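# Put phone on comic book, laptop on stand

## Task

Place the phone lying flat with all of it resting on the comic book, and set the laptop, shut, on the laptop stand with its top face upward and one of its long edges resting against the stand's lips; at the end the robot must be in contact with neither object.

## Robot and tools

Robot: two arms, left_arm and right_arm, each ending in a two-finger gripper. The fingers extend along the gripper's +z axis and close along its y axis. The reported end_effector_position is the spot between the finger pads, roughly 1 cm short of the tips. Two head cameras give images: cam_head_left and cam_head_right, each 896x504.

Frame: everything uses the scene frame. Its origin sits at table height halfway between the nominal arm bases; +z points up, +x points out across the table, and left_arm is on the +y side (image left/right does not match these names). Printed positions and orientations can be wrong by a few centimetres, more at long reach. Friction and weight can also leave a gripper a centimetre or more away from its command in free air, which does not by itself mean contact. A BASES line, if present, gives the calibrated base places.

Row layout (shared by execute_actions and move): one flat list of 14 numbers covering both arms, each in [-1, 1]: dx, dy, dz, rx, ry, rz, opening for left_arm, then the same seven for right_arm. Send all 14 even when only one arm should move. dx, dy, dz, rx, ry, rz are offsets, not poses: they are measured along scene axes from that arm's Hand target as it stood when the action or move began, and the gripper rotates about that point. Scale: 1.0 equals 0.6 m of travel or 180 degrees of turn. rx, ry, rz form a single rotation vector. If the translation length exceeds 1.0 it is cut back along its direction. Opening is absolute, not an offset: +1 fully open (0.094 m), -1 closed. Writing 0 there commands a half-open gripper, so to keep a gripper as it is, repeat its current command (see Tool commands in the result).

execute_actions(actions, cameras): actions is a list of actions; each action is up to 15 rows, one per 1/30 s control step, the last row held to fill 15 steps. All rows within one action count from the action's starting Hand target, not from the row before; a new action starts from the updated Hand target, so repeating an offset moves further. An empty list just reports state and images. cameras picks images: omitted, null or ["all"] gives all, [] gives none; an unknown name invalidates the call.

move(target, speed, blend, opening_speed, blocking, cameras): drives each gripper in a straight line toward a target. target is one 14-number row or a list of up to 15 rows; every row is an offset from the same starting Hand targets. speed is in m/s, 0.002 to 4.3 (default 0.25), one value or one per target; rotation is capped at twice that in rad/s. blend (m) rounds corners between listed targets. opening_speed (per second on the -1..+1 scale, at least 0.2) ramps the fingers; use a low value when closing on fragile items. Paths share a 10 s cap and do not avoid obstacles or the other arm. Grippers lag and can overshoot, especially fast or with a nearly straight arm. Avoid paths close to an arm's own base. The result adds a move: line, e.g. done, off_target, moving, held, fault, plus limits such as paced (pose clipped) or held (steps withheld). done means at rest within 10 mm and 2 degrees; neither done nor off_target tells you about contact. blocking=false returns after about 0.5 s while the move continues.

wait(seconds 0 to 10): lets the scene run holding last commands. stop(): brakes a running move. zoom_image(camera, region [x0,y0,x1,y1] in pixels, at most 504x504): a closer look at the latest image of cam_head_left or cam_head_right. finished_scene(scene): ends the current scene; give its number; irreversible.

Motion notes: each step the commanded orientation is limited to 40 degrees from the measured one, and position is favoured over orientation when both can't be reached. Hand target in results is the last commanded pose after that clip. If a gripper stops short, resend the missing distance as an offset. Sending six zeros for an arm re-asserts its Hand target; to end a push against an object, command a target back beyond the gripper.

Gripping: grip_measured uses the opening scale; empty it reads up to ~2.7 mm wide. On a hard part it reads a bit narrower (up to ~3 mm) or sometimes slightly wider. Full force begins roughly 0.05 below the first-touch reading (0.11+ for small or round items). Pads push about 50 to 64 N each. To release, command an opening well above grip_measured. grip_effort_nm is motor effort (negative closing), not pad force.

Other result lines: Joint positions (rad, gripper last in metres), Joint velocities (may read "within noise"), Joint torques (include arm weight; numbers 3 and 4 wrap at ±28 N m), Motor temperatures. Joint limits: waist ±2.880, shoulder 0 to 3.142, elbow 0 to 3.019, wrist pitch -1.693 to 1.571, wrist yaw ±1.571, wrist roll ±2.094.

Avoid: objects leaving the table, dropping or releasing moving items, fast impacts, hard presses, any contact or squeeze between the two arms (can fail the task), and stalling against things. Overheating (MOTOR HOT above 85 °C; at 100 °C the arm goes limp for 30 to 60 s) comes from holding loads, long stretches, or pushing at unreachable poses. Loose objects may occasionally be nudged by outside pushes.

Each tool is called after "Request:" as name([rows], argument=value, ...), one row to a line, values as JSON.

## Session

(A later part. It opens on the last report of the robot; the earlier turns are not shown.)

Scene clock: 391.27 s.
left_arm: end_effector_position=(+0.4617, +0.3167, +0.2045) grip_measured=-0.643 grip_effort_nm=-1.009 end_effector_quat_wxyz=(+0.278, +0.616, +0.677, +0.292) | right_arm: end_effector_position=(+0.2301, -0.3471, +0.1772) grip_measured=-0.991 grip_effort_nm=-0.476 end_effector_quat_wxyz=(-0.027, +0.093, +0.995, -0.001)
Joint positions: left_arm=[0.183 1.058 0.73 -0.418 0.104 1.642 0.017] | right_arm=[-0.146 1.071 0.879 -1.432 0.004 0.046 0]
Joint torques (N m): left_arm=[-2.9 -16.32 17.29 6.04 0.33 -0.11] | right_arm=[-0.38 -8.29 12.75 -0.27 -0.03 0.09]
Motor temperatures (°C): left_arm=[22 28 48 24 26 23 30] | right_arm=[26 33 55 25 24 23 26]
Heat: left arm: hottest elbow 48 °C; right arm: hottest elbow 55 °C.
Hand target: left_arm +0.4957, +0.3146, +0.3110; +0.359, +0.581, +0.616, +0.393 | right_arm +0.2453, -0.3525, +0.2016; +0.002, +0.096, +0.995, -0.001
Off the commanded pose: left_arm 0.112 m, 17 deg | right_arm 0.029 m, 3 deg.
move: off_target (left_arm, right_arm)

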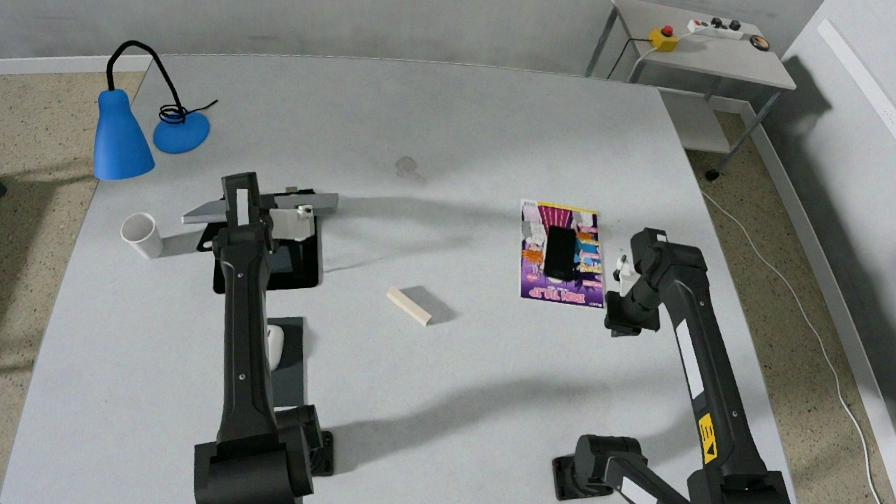

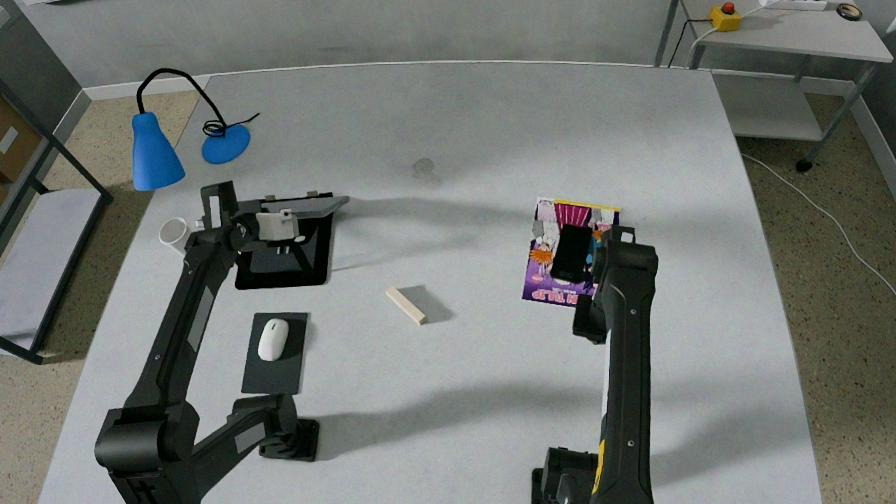

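Request:
move(target=[0.035,0.017,-0.06,0,-0.058,0,-1,0,0,0,0,0,0,-1], speed=0.06)

Request:
zoom_image(camera="cam_head_left", region=[140, 140, 360, 320])

Request:
zoom_image(camera="cam_head_right", region=[140, 140, 360, 320])

Scene clock: 401.13 s.
left_arm: end_effector_position=(+0.4785, +0.3151, +0.1706) grip_measured=-0.643 grip_effort_nm=-1.009 end_effector_quat_wxyz=(+0.341, +0.589, +0.646, +0.347) | right_arm: end_effector_position=(+0.2301, -0.3471, +0.1772) grip_measured=-0.991 grip_effort_nm=-0.481 end_effector_quat_wxyz=(-0.027, +0.093, +0.995, -0.001)
Joint positions: left_arm=[0.183 1.129 0.574 -0.004 0.134 1.616 0.017] | right_arm=[-0.146 1.071 0.879 -1.432 0.004 0.046 0]
Joint torques (N m): left_arm=[-1.38 -14.56 16.53 6.61 0.32 -0.02] | right_arm=[-0.44 -8.23 12.74 -0.27 -0.03 0.09]
Motor temperatures (°C): left_arm=[22 28 49 25 27 23 30] | right_arm=[26 33 56 25 24 23 26]
Heat: left arm: hottest elbow 49 °C; right arm: hottest elbow 56 °C.
Hand target: left_arm +0.5167, +0.3249, +0.2748; +0.413, +0.543, +0.581, +0.444 | right_arm +0.2453, -0.3525, +0.2016; +0.002, +0.096, +0.995, -0.001
Off the commanded pose: left_arm 0.112 m, 17 deg | right_arm 0.029 m, 3 deg.
move: off_target (left_arm, right_arm)

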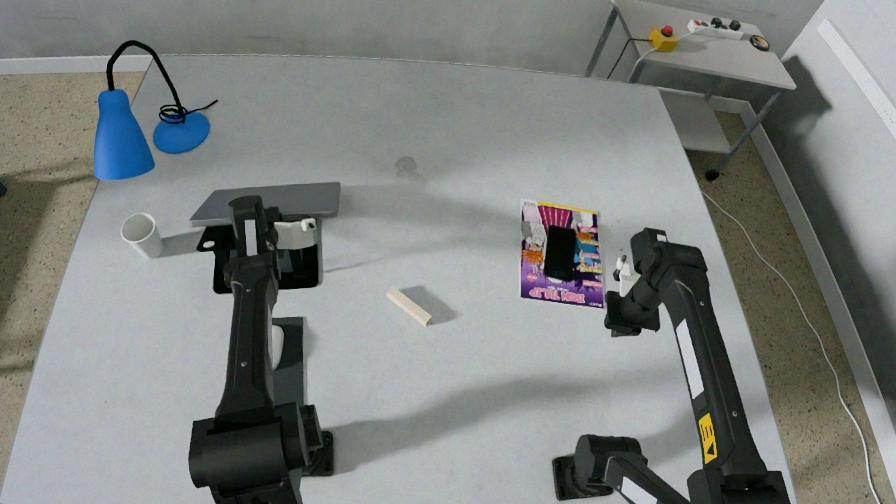

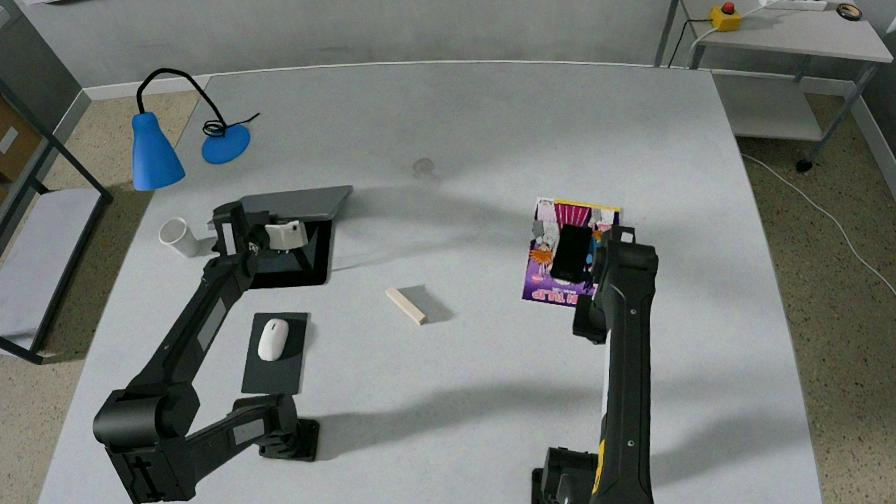

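Scaled by 2.291.

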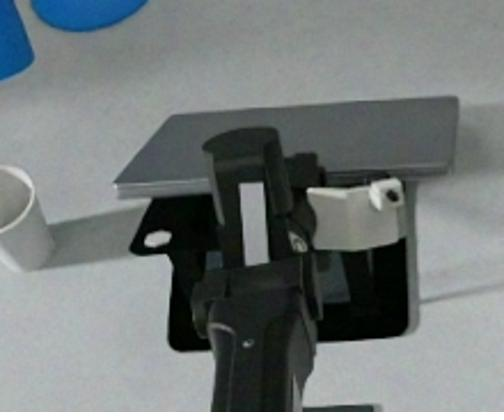

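Scaled by 2.291.

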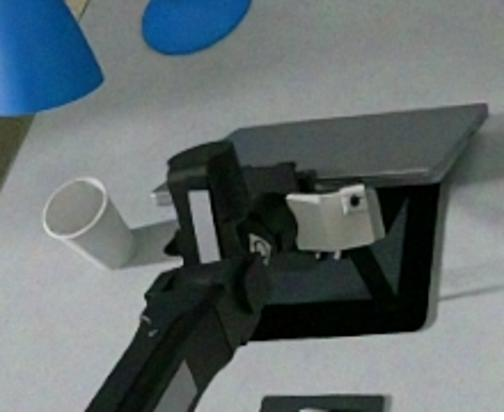

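Request:
move(target=[-0.03,0.033,-0.05,0,-0.02,0,-1,0,0,0,0,0,0,-1], speed=0.06)

Request:
zoom_image(camera="cam_head_left", region=[140, 140, 360, 320])

Request:
zoom_image(camera="cam_head_right", region=[140, 140, 360, 320])

Scene clock: 409.50 s.
left_arm: end_effector_position=(+0.4692, +0.3318, +0.1581) grip_measured=-0.644 grip_effort_nm=-1.009 end_effector_quat_wxyz=(+0.376, +0.568, +0.629, +0.375) | right_arm: end_effector_position=(+0.2301, -0.3471, +0.1772) grip_measured=-0.991 grip_effort_nm=-0.486 end_effector_quat_wxyz=(-0.027, +0.093, +0.995, -0.001)
Joint positions: left_arm=[0.252 1.153 0.481 0.211 0.207 1.621 0.017] | right_arm=[-0.146 1.071 0.879 -1.432 0.004 0.046 0]
Joint torques (N m): left_arm=[-0.79 -12.63 14.67 6.48 0.49 -0.09] | right_arm=[-0.44 -8.18 12.78 -0.29 -0.03 0.09]
Motor temperatures (°C): left_arm=[22 28 48 25 27 23 30] | right_arm=[26 33 56 25 24 23 26]
Heat: left arm: hottest elbow 48 °C; right arm: hottest elbow 56 °C.
Hand target: left_arm +0.4987, +0.3447, +0.2450; +0.431, +0.529, +0.567, +0.461 | right_arm +0.2453, -0.3525, +0.2016; +0.002, +0.096, +0.995, -0.001
Off the commanded pose: left_arm 0.092 m, 14 deg | right_arm 0.029 m, 3 deg.
move: off_target (left_arm, right_arm)

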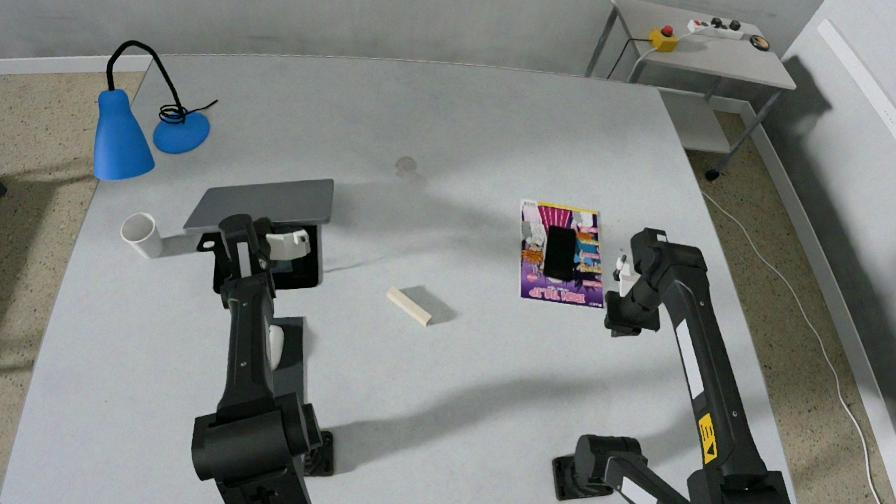

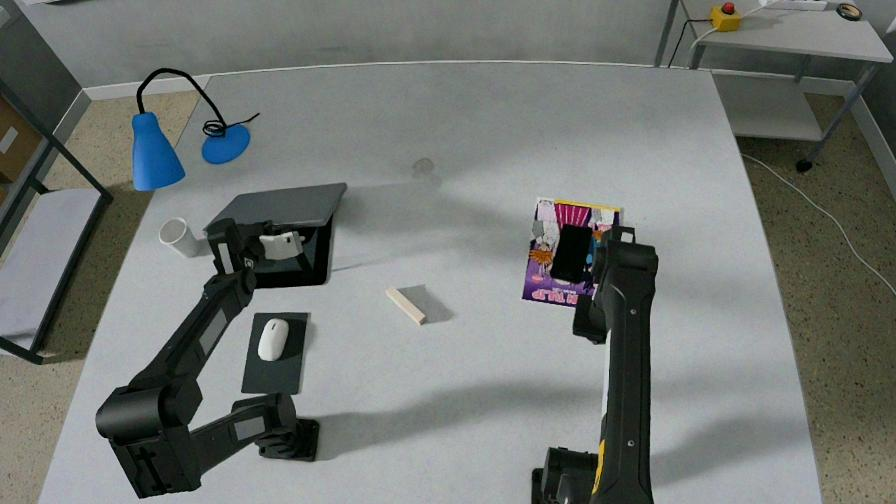

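Scaled by 2.291.

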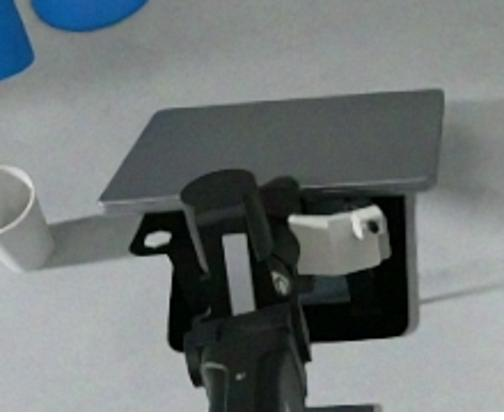

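Scaled by 2.291.

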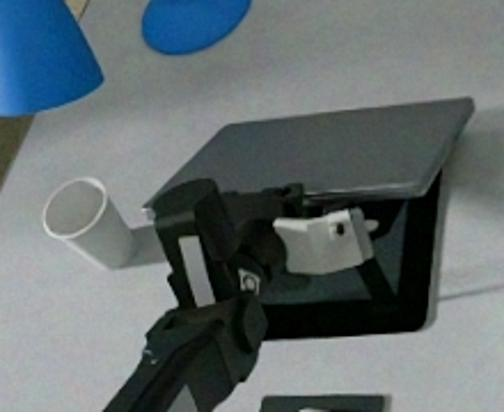

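Request:
move(target=[-0.012,0,-0.045,0,0.02,0,-1,0,0,0,0,0,0,-1], speed=0.06)

Request:
zoom_image(camera="cam_head_left", region=[140, 140, 360, 320])

Request:
zoom_image(camera="cam_head_right", region=[140, 140, 360, 320])

Scene clock: 415.83 s.
left_arm: end_effector_position=(+0.4689, +0.3318, +0.1560) grip_measured=-0.644 grip_effort_nm=-1.009 end_effector_quat_wxyz=(+0.373, +0.572, +0.626, +0.376) | right_arm: end_effector_position=(+0.2301, -0.3471, +0.1772) grip_measured=-0.991 grip_effort_nm=-0.476 end_effector_quat_wxyz=(-0.027, +0.093, +0.995, -0.001)
Joint positions: left_arm=[0.252 1.158 0.478 0.216 0.208 1.632 0.017] | right_arm=[-0.146 1.071 0.879 -1.432 0.004 0.046 0]
Joint torques (N m): left_arm=[-0.03 -11.28 13.22 5.57 0.43 0.01] | right_arm=[-0.44 -8.29 12.72 -0.28 -0.03 0.09]
Motor temperatures (°C): left_arm=[22 28 47 25 27 23 30] | right_arm=[26 33 56 25 24 23 26]
Heat: left arm: hottest elbow 47 °C; right arm: hottest elbow 56 °C.
Hand target: left_arm +0.4915, +0.3447, +0.2180; +0.413, +0.543, +0.581, +0.444 | right_arm +0.2453, -0.3525, +0.2016; +0.002, +0.096, +0.995, -0.001
Off the commanded pose: left_arm 0.067 m, 11 deg | right_arm 0.029 m, 3 deg.
move: off_target (left_arm, right_arm)

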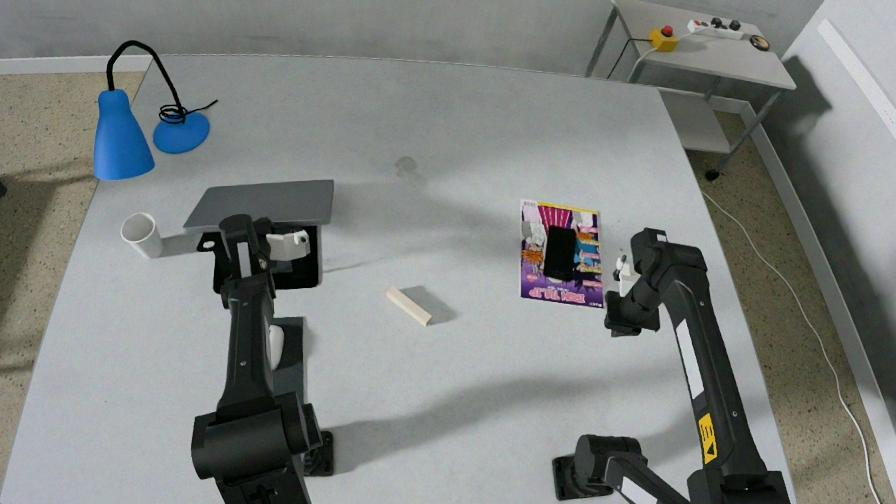

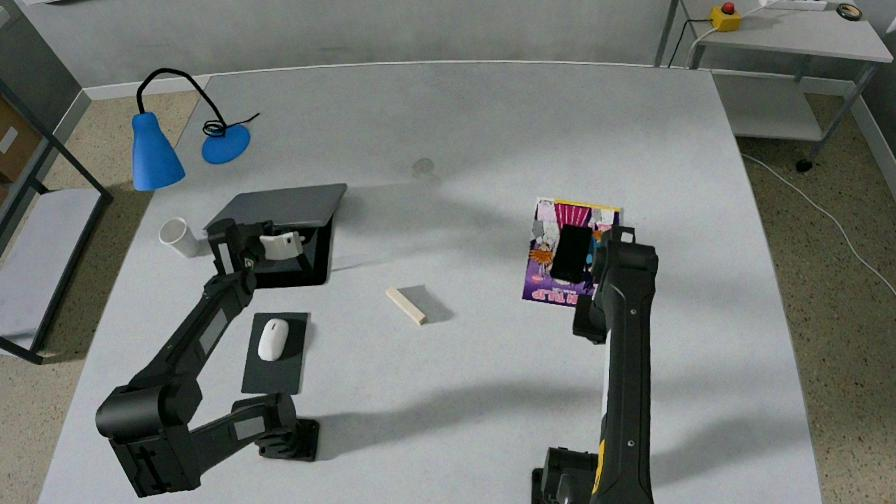

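Scaled by 2.291.

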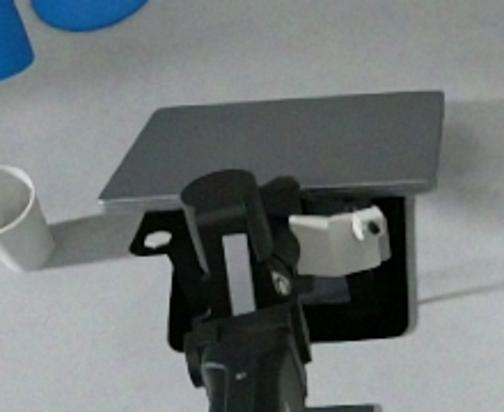

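Scaled by 2.291.

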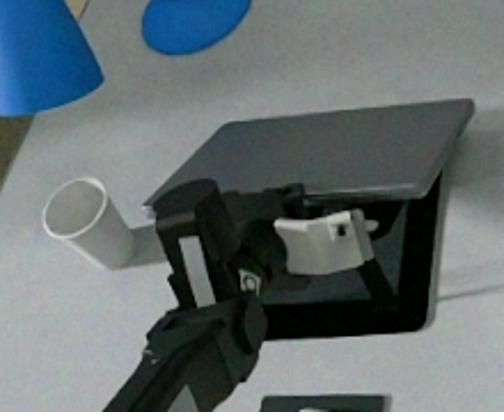

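Request:
move(target=[-0.025,0,-0.03,0,0.035,0,-1,0,0,0,0,0,0,-1], speed=0.06)

Request:
zoom_image(camera="cam_head_left", region=[140, 140, 360, 320])

Request:
zoom_image(camera="cam_head_right", region=[140, 140, 360, 320])

Scene clock: 420.97 s.
left_arm: end_effector_position=(+0.4628, +0.3311, +0.1507) grip_measured=-0.644 grip_effort_nm=-1.009 end_effector_quat_wxyz=(+0.358, +0.587, +0.625, +0.369) | right_arm: end_effector_position=(+0.2301, -0.3471, +0.1772) grip_measured=-0.991 grip_effort_nm=-0.481 end_effector_quat_wxyz=(-0.027, +0.093, +0.995, -0.001)
Joint positions: left_arm=[0.255 1.144 0.478 0.165 0.21 1.668 0.017] | right_arm=[-0.146 1.071 0.879 -1.432 0.004 0.046 0]
Joint torques (N m): left_arm=[0.44 -11.58 13.41 2.48 0.32 -0.06] | right_arm=[-0.5 -8.23 12.75 -0.28 -0.03 0.09]
Motor temperatures (°C): left_arm=[22 28 47 25 27 23 30] | right_arm=[26 33 56 25 24 23 26]
Heat: left arm: hottest elbow 47 °C; right arm: hottest elbow 56 °C.
Hand target: left_arm +0.4765, +0.3447, +0.1999; +0.380, +0.567, +0.602, +0.414 | right_arm +0.2453, -0.3525, +0.2016; +0.002, +0.096, +0.995, -0.001
Off the commanded pose: left_arm 0.053 m, 7 deg | right_arm 0.029 m, 3 deg.
move: off_target (left_arm, right_arm)

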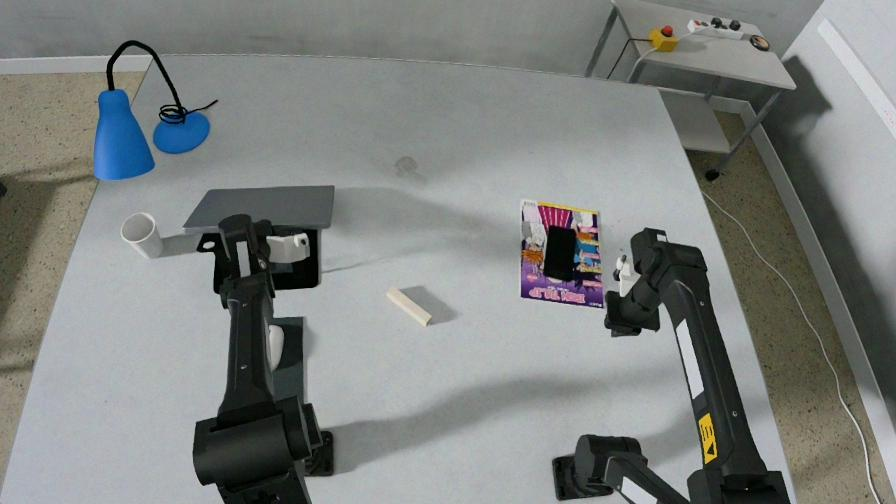

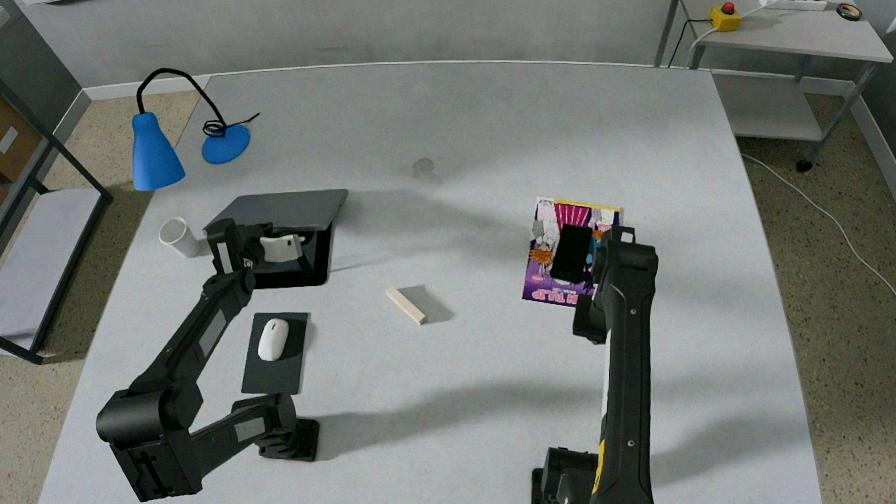

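Scaled by 2.291.

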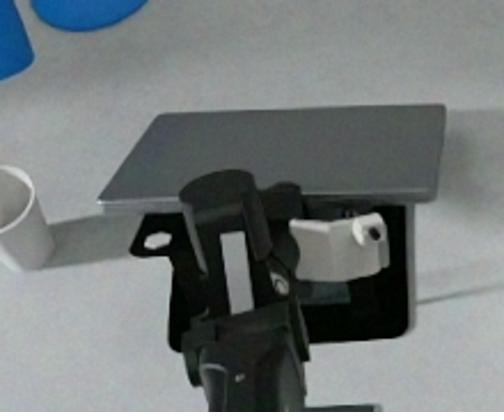

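Scaled by 2.291.

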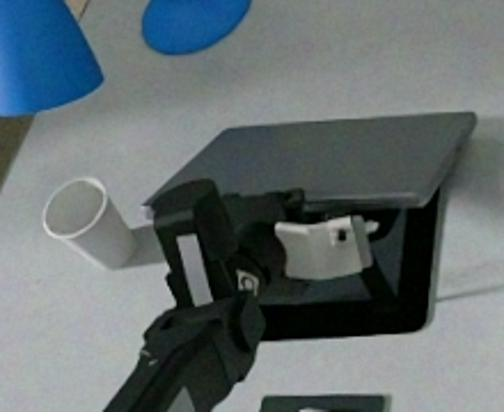

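Request:
move(target=[-0.01,-0.01,-0.05,0,0.03,0,-1,0,0,0,0,0,0,-1], speed=0.05)

Request:
zoom_image(camera="cam_head_left", region=[140, 140, 360, 320])

Request:
zoom_image(camera="cam_head_right", region=[140, 140, 360, 320])

Scene clock: 428.60 s.
left_arm: end_effector_position=(+0.4605, +0.3324, +0.1476) grip_measured=-0.643 grip_effort_nm=-1.004 end_effector_quat_wxyz=(+0.348, +0.590, +0.632, +0.364) | right_arm: end_effector_position=(+0.2301, -0.3471, +0.1772) grip_measured=-0.991 grip_effort_nm=-0.476 end_effector_quat_wxyz=(-0.027, +0.093, +0.995, -0.001)
Joint positions: left_arm=[0.255 1.141 0.484 0.129 0.197 1.672 0.017] | right_arm=[-0.146 1.071 0.879 -1.432 0.004 0.046 0]
Joint torques (N m): left_arm=[-1.03 -8.88 12.44 1.63 -0.28 0.11] | right_arm=[-0.38 -8.18 12.75 -0.27 -0.03 0.08]
Motor temperatures (°C): left_arm=[22 28 47 25 27 23 30] | right_arm=[26 33 56 25 24 23 26]
Heat: left arm: hottest elbow 47 °C; right arm: hottest elbow 56 °C.
Hand target: left_arm +0.4705, +0.3387, +0.1699; +0.352, +0.585, +0.620, +0.387 | right_arm +0.2453, -0.3525, +0.2016; +0.002, +0.096, +0.995, -0.001
Off the commanded pose: left_arm 0.025 m, 3 deg | right_arm 0.029 m, 3 deg.
move: off_target (left_arm, right_arm)

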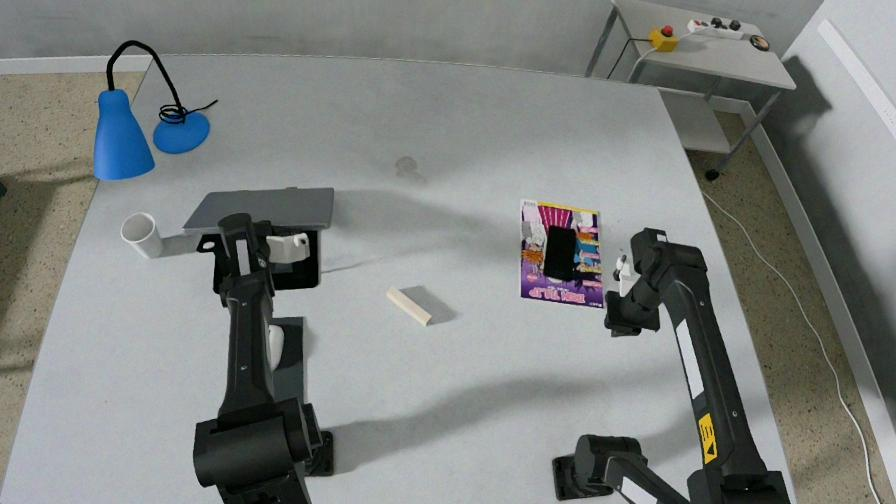

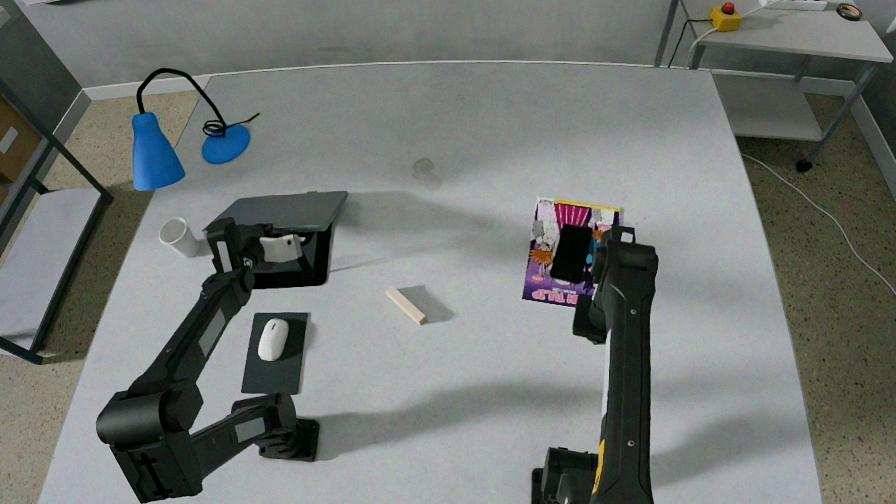

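Scaled by 2.291.

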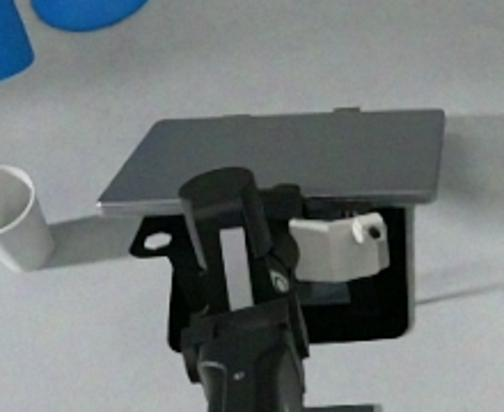

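Scaled by 2.291.

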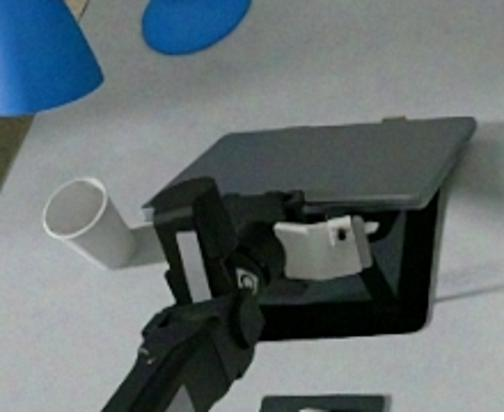

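Request:
move([
  [-0.005,-0.005,-0.035,0,0.01,0,-1,0,0,0,0,0,0,-1],
  [-0.005,-0.005,-0.035,0,0.01,0,-0.35,0,0,0,0,0,0,-1],
], speed=0.05, opening_speed=0.25)

Request:
zoom_image(camera="cam_head_left", region=[140, 140, 360, 320])

Scene clock: 434.90 s.
left_arm: end_effector_position=(+0.4643, +0.3329, +0.1539) grip_measured=-0.354 grip_effort_nm=0.193 end_effector_quat_wxyz=(+0.353, +0.584, +0.627, +0.376) | right_arm: end_effector_position=(+0.2301, -0.3471, +0.1772) grip_measured=-0.991 grip_effort_nm=-0.476 end_effector_quat_wxyz=(-0.027, +0.093, +0.995, -0.001)
Joint positions: left_arm=[0.25 1.141 0.484 0.16 0.187 1.668 0.03] | right_arm=[-0.146 1.071 0.879 -1.432 0.004 0.046 0]
Joint torques (N m): left_arm=[-1.44 -5.83 10.55 1.55 -0.34 0.16] | right_arm=[-0.32 -8.23 12.74 -0.29 -0.02 0.09]
Motor temperatures (°C): left_arm=[22 27 46 25 27 23 30] | right_arm=[26 33 56 25 24 23 26]
Heat: left arm: hottest elbow 46 °C; right arm: hottest elbow 56 °C.
Hand target: left_arm +0.4675, +0.3357, +0.1489; +0.342, +0.591, +0.625, +0.378 | right_arm +0.2453, -0.3525, +0.2016; +0.002, +0.096, +0.995, -0.001
Off the commanded pose: left_arm 0.007 m, 2 deg | right_arm 0.029 m, 3 deg.
move: off_target (right_arm)

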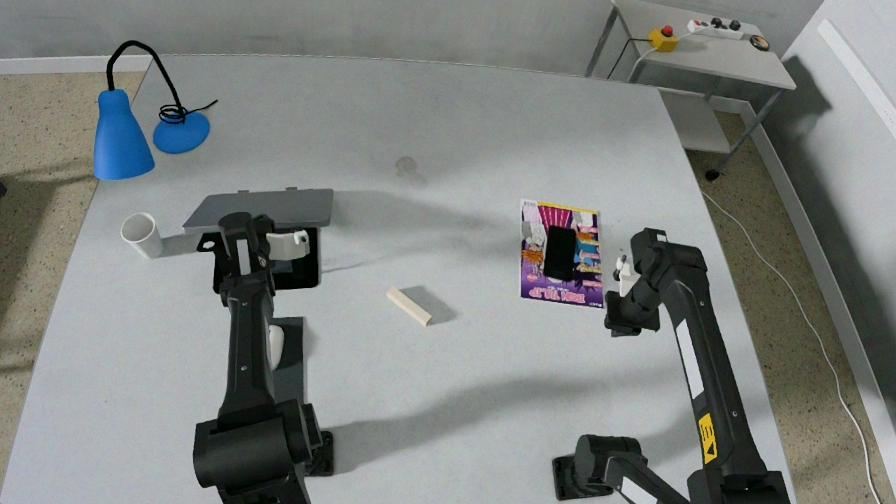

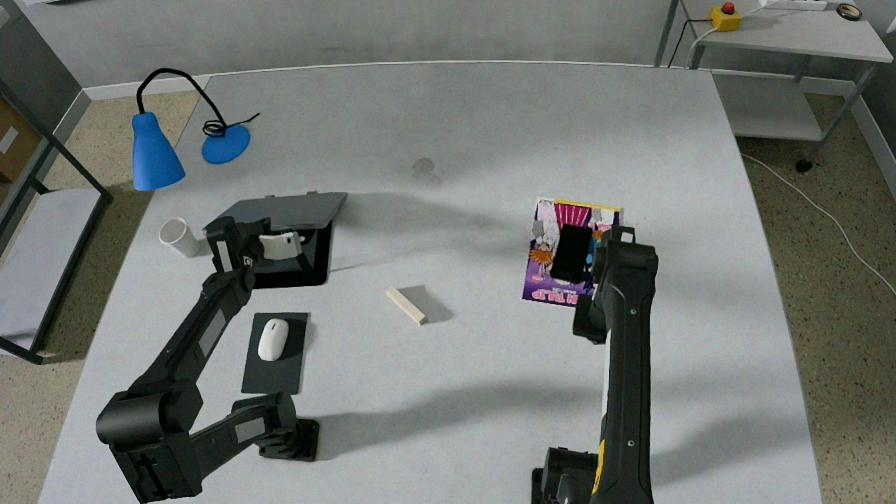

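Scaled by 2.291.

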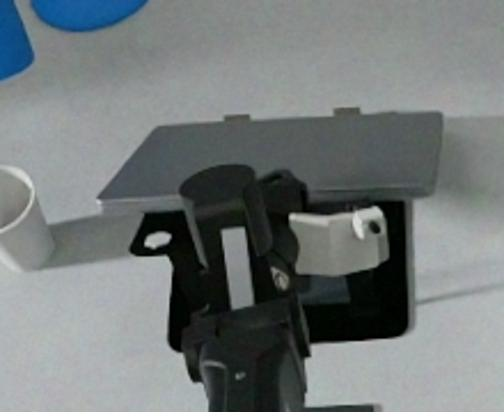

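Request:
move([
  [0,0,0,0,0,0,0.15,0,0,0,0,0,0,-1],
], speed=0.05, opening_speed=0.25)

Request:
zoom_image(camera="cam_head_left", region=[140, 140, 360, 320])

Scene clock: 439.80 s.
left_arm: end_effector_position=(+0.4688, +0.3331, +0.1653) grip_measured=+0.146 grip_effort_nm=0.212 end_effector_quat_wxyz=(+0.362, +0.579, +0.621, +0.385) | right_arm: end_effector_position=(+0.2301, -0.3471, +0.1772) grip_measured=-0.991 grip_effort_nm=-0.481 end_effector_quat_wxyz=(-0.027, +0.093, +0.995, -0.001)
Joint positions: left_arm=[0.248 1.132 0.494 0.172 0.189 1.662 0.054] | right_arm=[-0.146 1.071 0.879 -1.432 0.004 0.046 0]
Joint torques (N m): left_arm=[-1.49 -5.07 9.32 0.96 -0.4 0.19] | right_arm=[-0.38 -8.18 12.72 -0.29 -0.03 0.09]
Motor temperatures (°C): left_arm=[22 27 45 25 27 23 30] | right_arm=[26 33 56 25 24 23 26]
Heat: left arm: hottest elbow 45 °C; right arm: hottest elbow 56 °C.
Hand target: left_arm +0.4674, +0.3356, +0.1488; +0.342, +0.591, +0.625, +0.377 | right_arm +0.2453, -0.3525, +0.2016; +0.002, +0.096, +0.995, -0.001
Off the commanded pose: left_arm 0.017 m, 3 deg | right_arm 0.029 m, 3 deg.
move: off_target (left_arm, right_arm)

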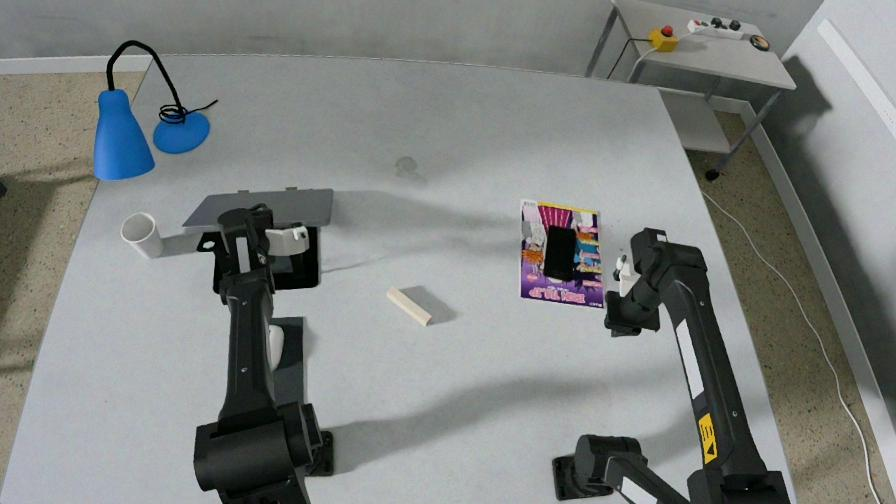

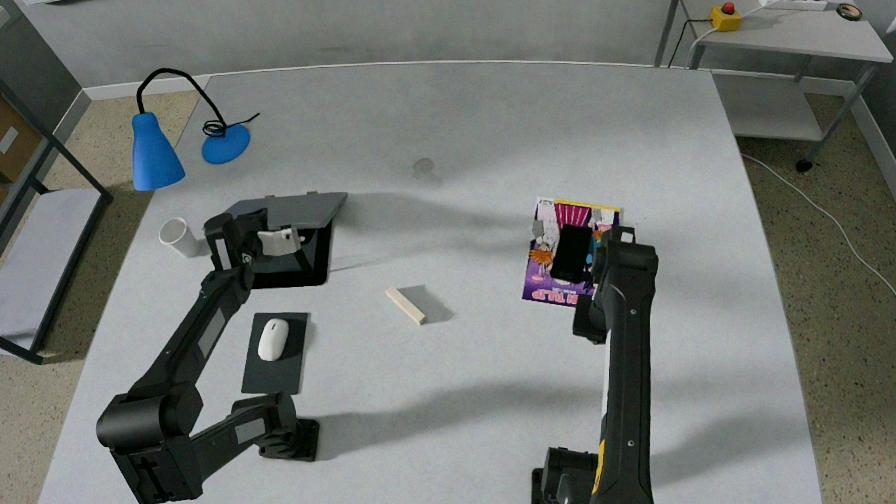

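Scaled by 2.291.

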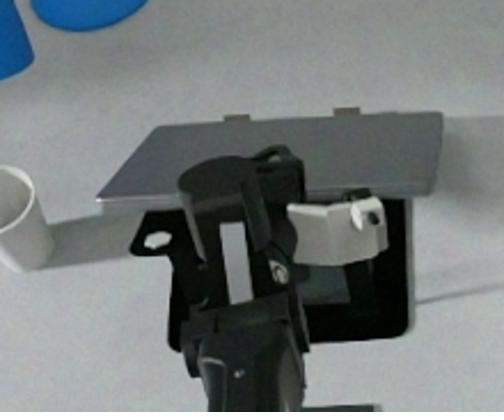

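Request:
move([
  [-0.05,0.0,0.06,0,0,0,0.15,0,0,0,0,0,0,-1],
  [-0.14,0,0.10,0,0,0,0.15,0,0,0,0,0,0,-1],
], speed=0.05)

Request:
zoom_image(camera="cam_head_left", region=[140, 140, 360, 320])

Request:
zoom_image(camera="cam_head_right", region=[140, 140, 360, 320])

Scene clock: 445.10 s.
left_arm: end_effector_position=(+0.3885, +0.3323, +0.2117) grip_measured=+0.148 grip_effort_nm=0.125 end_effector_quat_wxyz=(+0.346, +0.592, +0.623, +0.376) | right_arm: end_effector_position=(+0.2301, -0.3471, +0.1772) grip_measured=-0.991 grip_effort_nm=-0.476 end_effector_quat_wxyz=(-0.027, +0.093, +0.995, -0.001)
Joint positions: left_arm=[0.34 0.75 0.463 -0.231 0.264 1.733 0.054] | right_arm=[-0.146 1.071 0.879 -1.432 0.004 0.046 0]
Joint torques (N m): left_arm=[-0.44 -4.89 10.36 1.39 0.18 0.03] | right_arm=[-0.38 -8.29 12.74 -0.27 -0.03 0.09]
Motor temperatures (°C): left_arm=[22 27 44 24 27 23 29] | right_arm=[26 33 56 25 24 23 26]
Heat: left arm: hottest elbow 44 °C; right arm: hottest elbow 56 °C.
Hand target: left_arm +0.3834, +0.3357, +0.2088; +0.342, +0.591, +0.625, +0.377 | right_arm +0.2453, -0.3525, +0.2016; +0.002, +0.096, +0.995, -0.001
Off the commanded pose: left_arm 0.007 m, 1 deg | right_arm 0.029 m, 3 deg.
move: off_target (right_arm)

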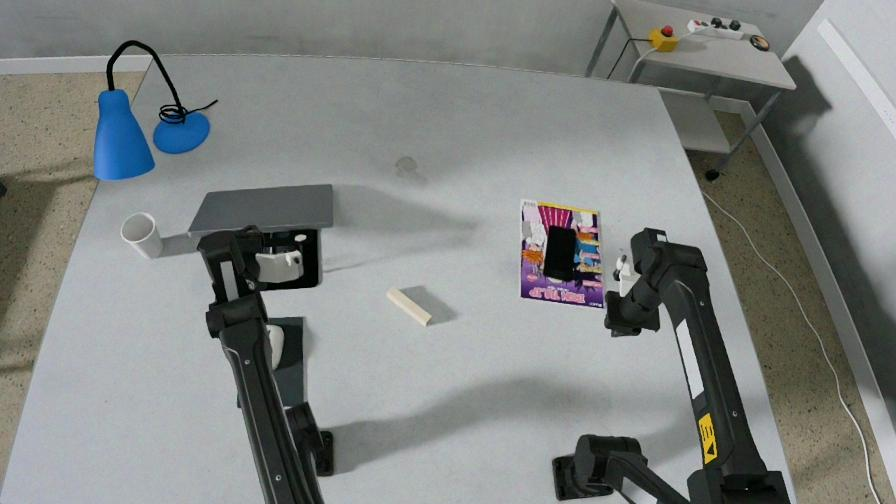

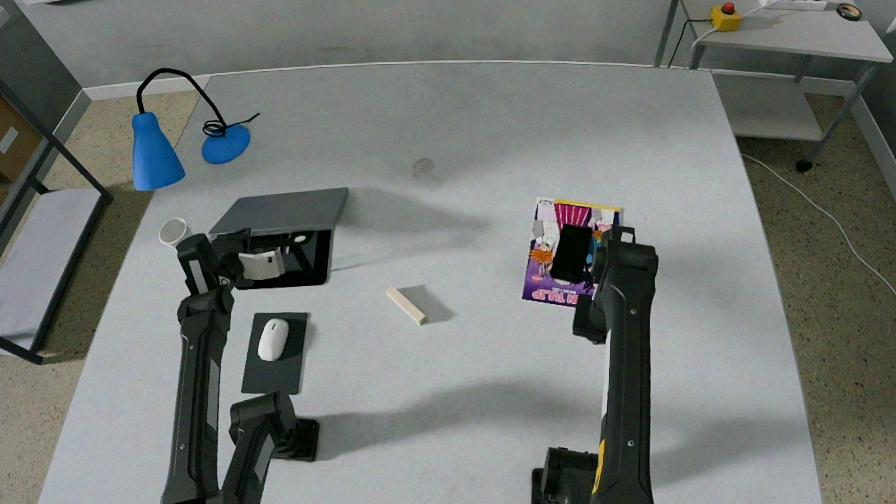

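Scaled by 2.291.

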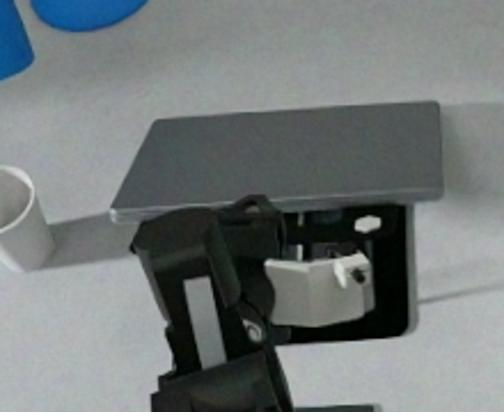

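Scaled by 2.291.

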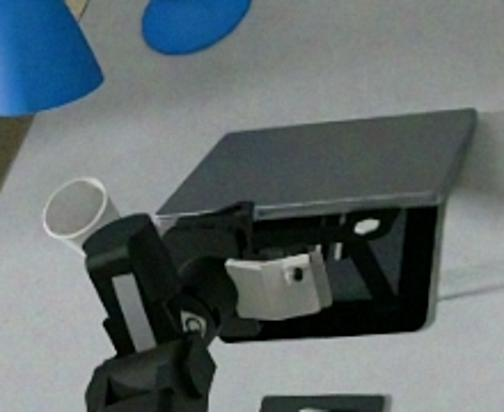

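Request:
move([
  [-0.12,0.0,0.12,0,0,0,0.15,0,0,0,0,0,0,-1],
  [-0.25,-0.2,0.16,0,0,0,0.15,0,0,0,0,0,0,-1],
], speed=0.2, blend=0.03)

Request:
zoom_image(camera="cam_head_left", region=[160, 160, 360, 310])

Request:
zoom_image(camera="cam_head_right", region=[180, 160, 380, 310])

Scene clock: 452.17 s.
left_arm: end_effector_position=(+0.2338, +0.2188, +0.2688) grip_measured=+0.148 grip_effort_nm=0.129 end_effector_quat_wxyz=(+0.317, +0.604, +0.627, +0.376) | right_arm: end_effector_position=(+0.2301, -0.3471, +0.1772) grip_measured=-0.991 grip_effort_nm=-0.476 end_effector_quat_wxyz=(-0.027, +0.093, +0.995, -0.001)
Joint positions: left_arm=[-0.629 0.157 0.551 -1.064 -0.588 1.224 0.054] | right_arm=[-0.146 1.071 0.879 -1.432 0.004 0.046 0]
Joint torques (N m): left_arm=[-2.49 3.72 17.62 1.47 -0.36 -0.18] | right_arm=[-0.44 -8.23 12.74 -0.29 -0.03 0.09]
Motor temperatures (°C): left_arm=[22 27 44 24 27 23 29] | right_arm=[26 33 56 25 24 23 26]
Heat: left arm: hottest elbow 44 °C; right arm: hottest elbow 56 °C.
Hand target: left_arm +0.2334, +0.2156, +0.3050; +0.342, +0.591, +0.625, +0.377 | right_arm +0.2453, -0.3525, +0.2016; +0.002, +0.096, +0.995, -0.001
Off the commanded pose: left_arm 0.036 m, 3 deg | right_arm 0.029 m, 3 deg.
move: off_target (left_arm, right_arm)

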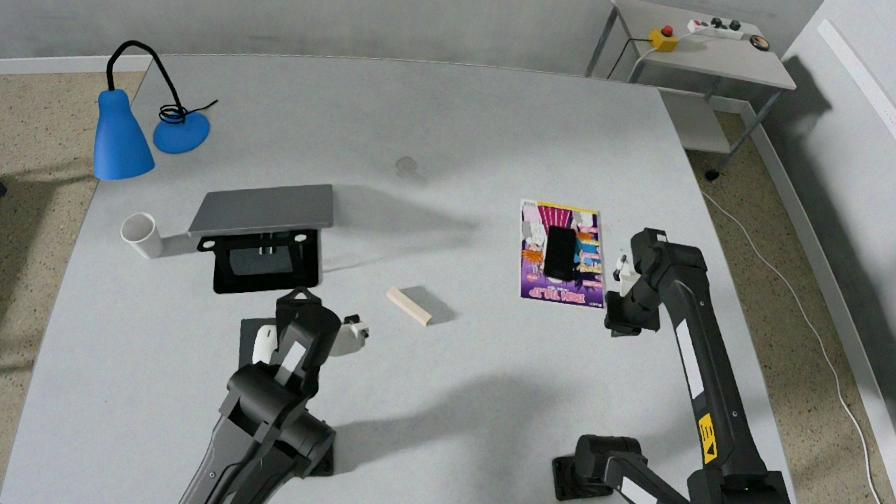

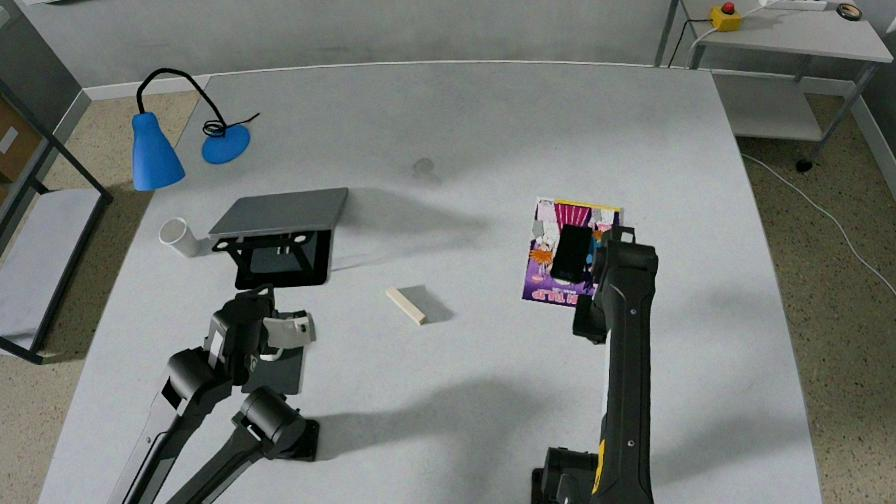

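Scaled by 2.520.

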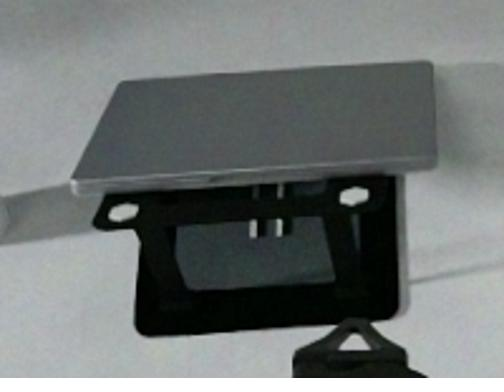

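Scaled by 2.520.

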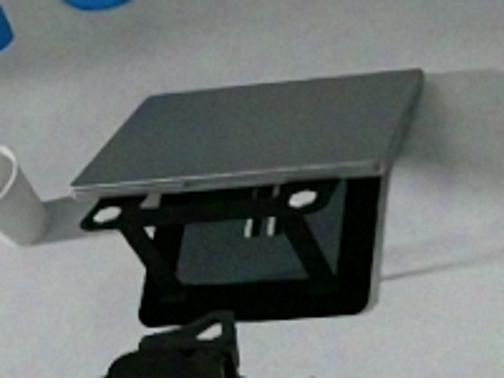

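Request:
zoom_image(camera="cam_head_left", region=[200, 165, 340, 245])

Request:
zoom_image(camera="cam_head_right", region=[205, 170, 355, 250])

Scaled by 3.600.

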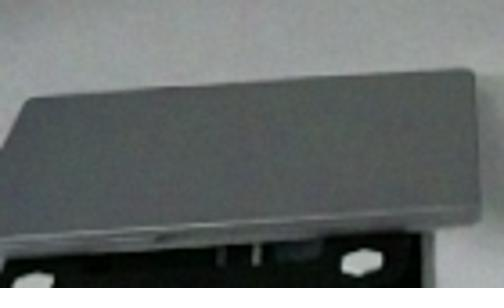

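Scaled by 3.360.

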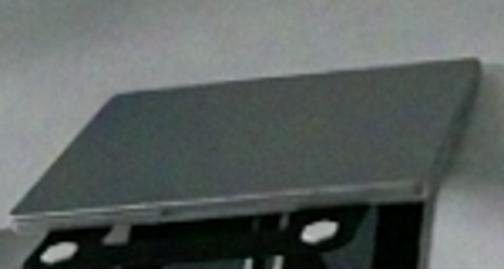

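Request:
finished_scene(scene=2)

The scene is finished: the task was done.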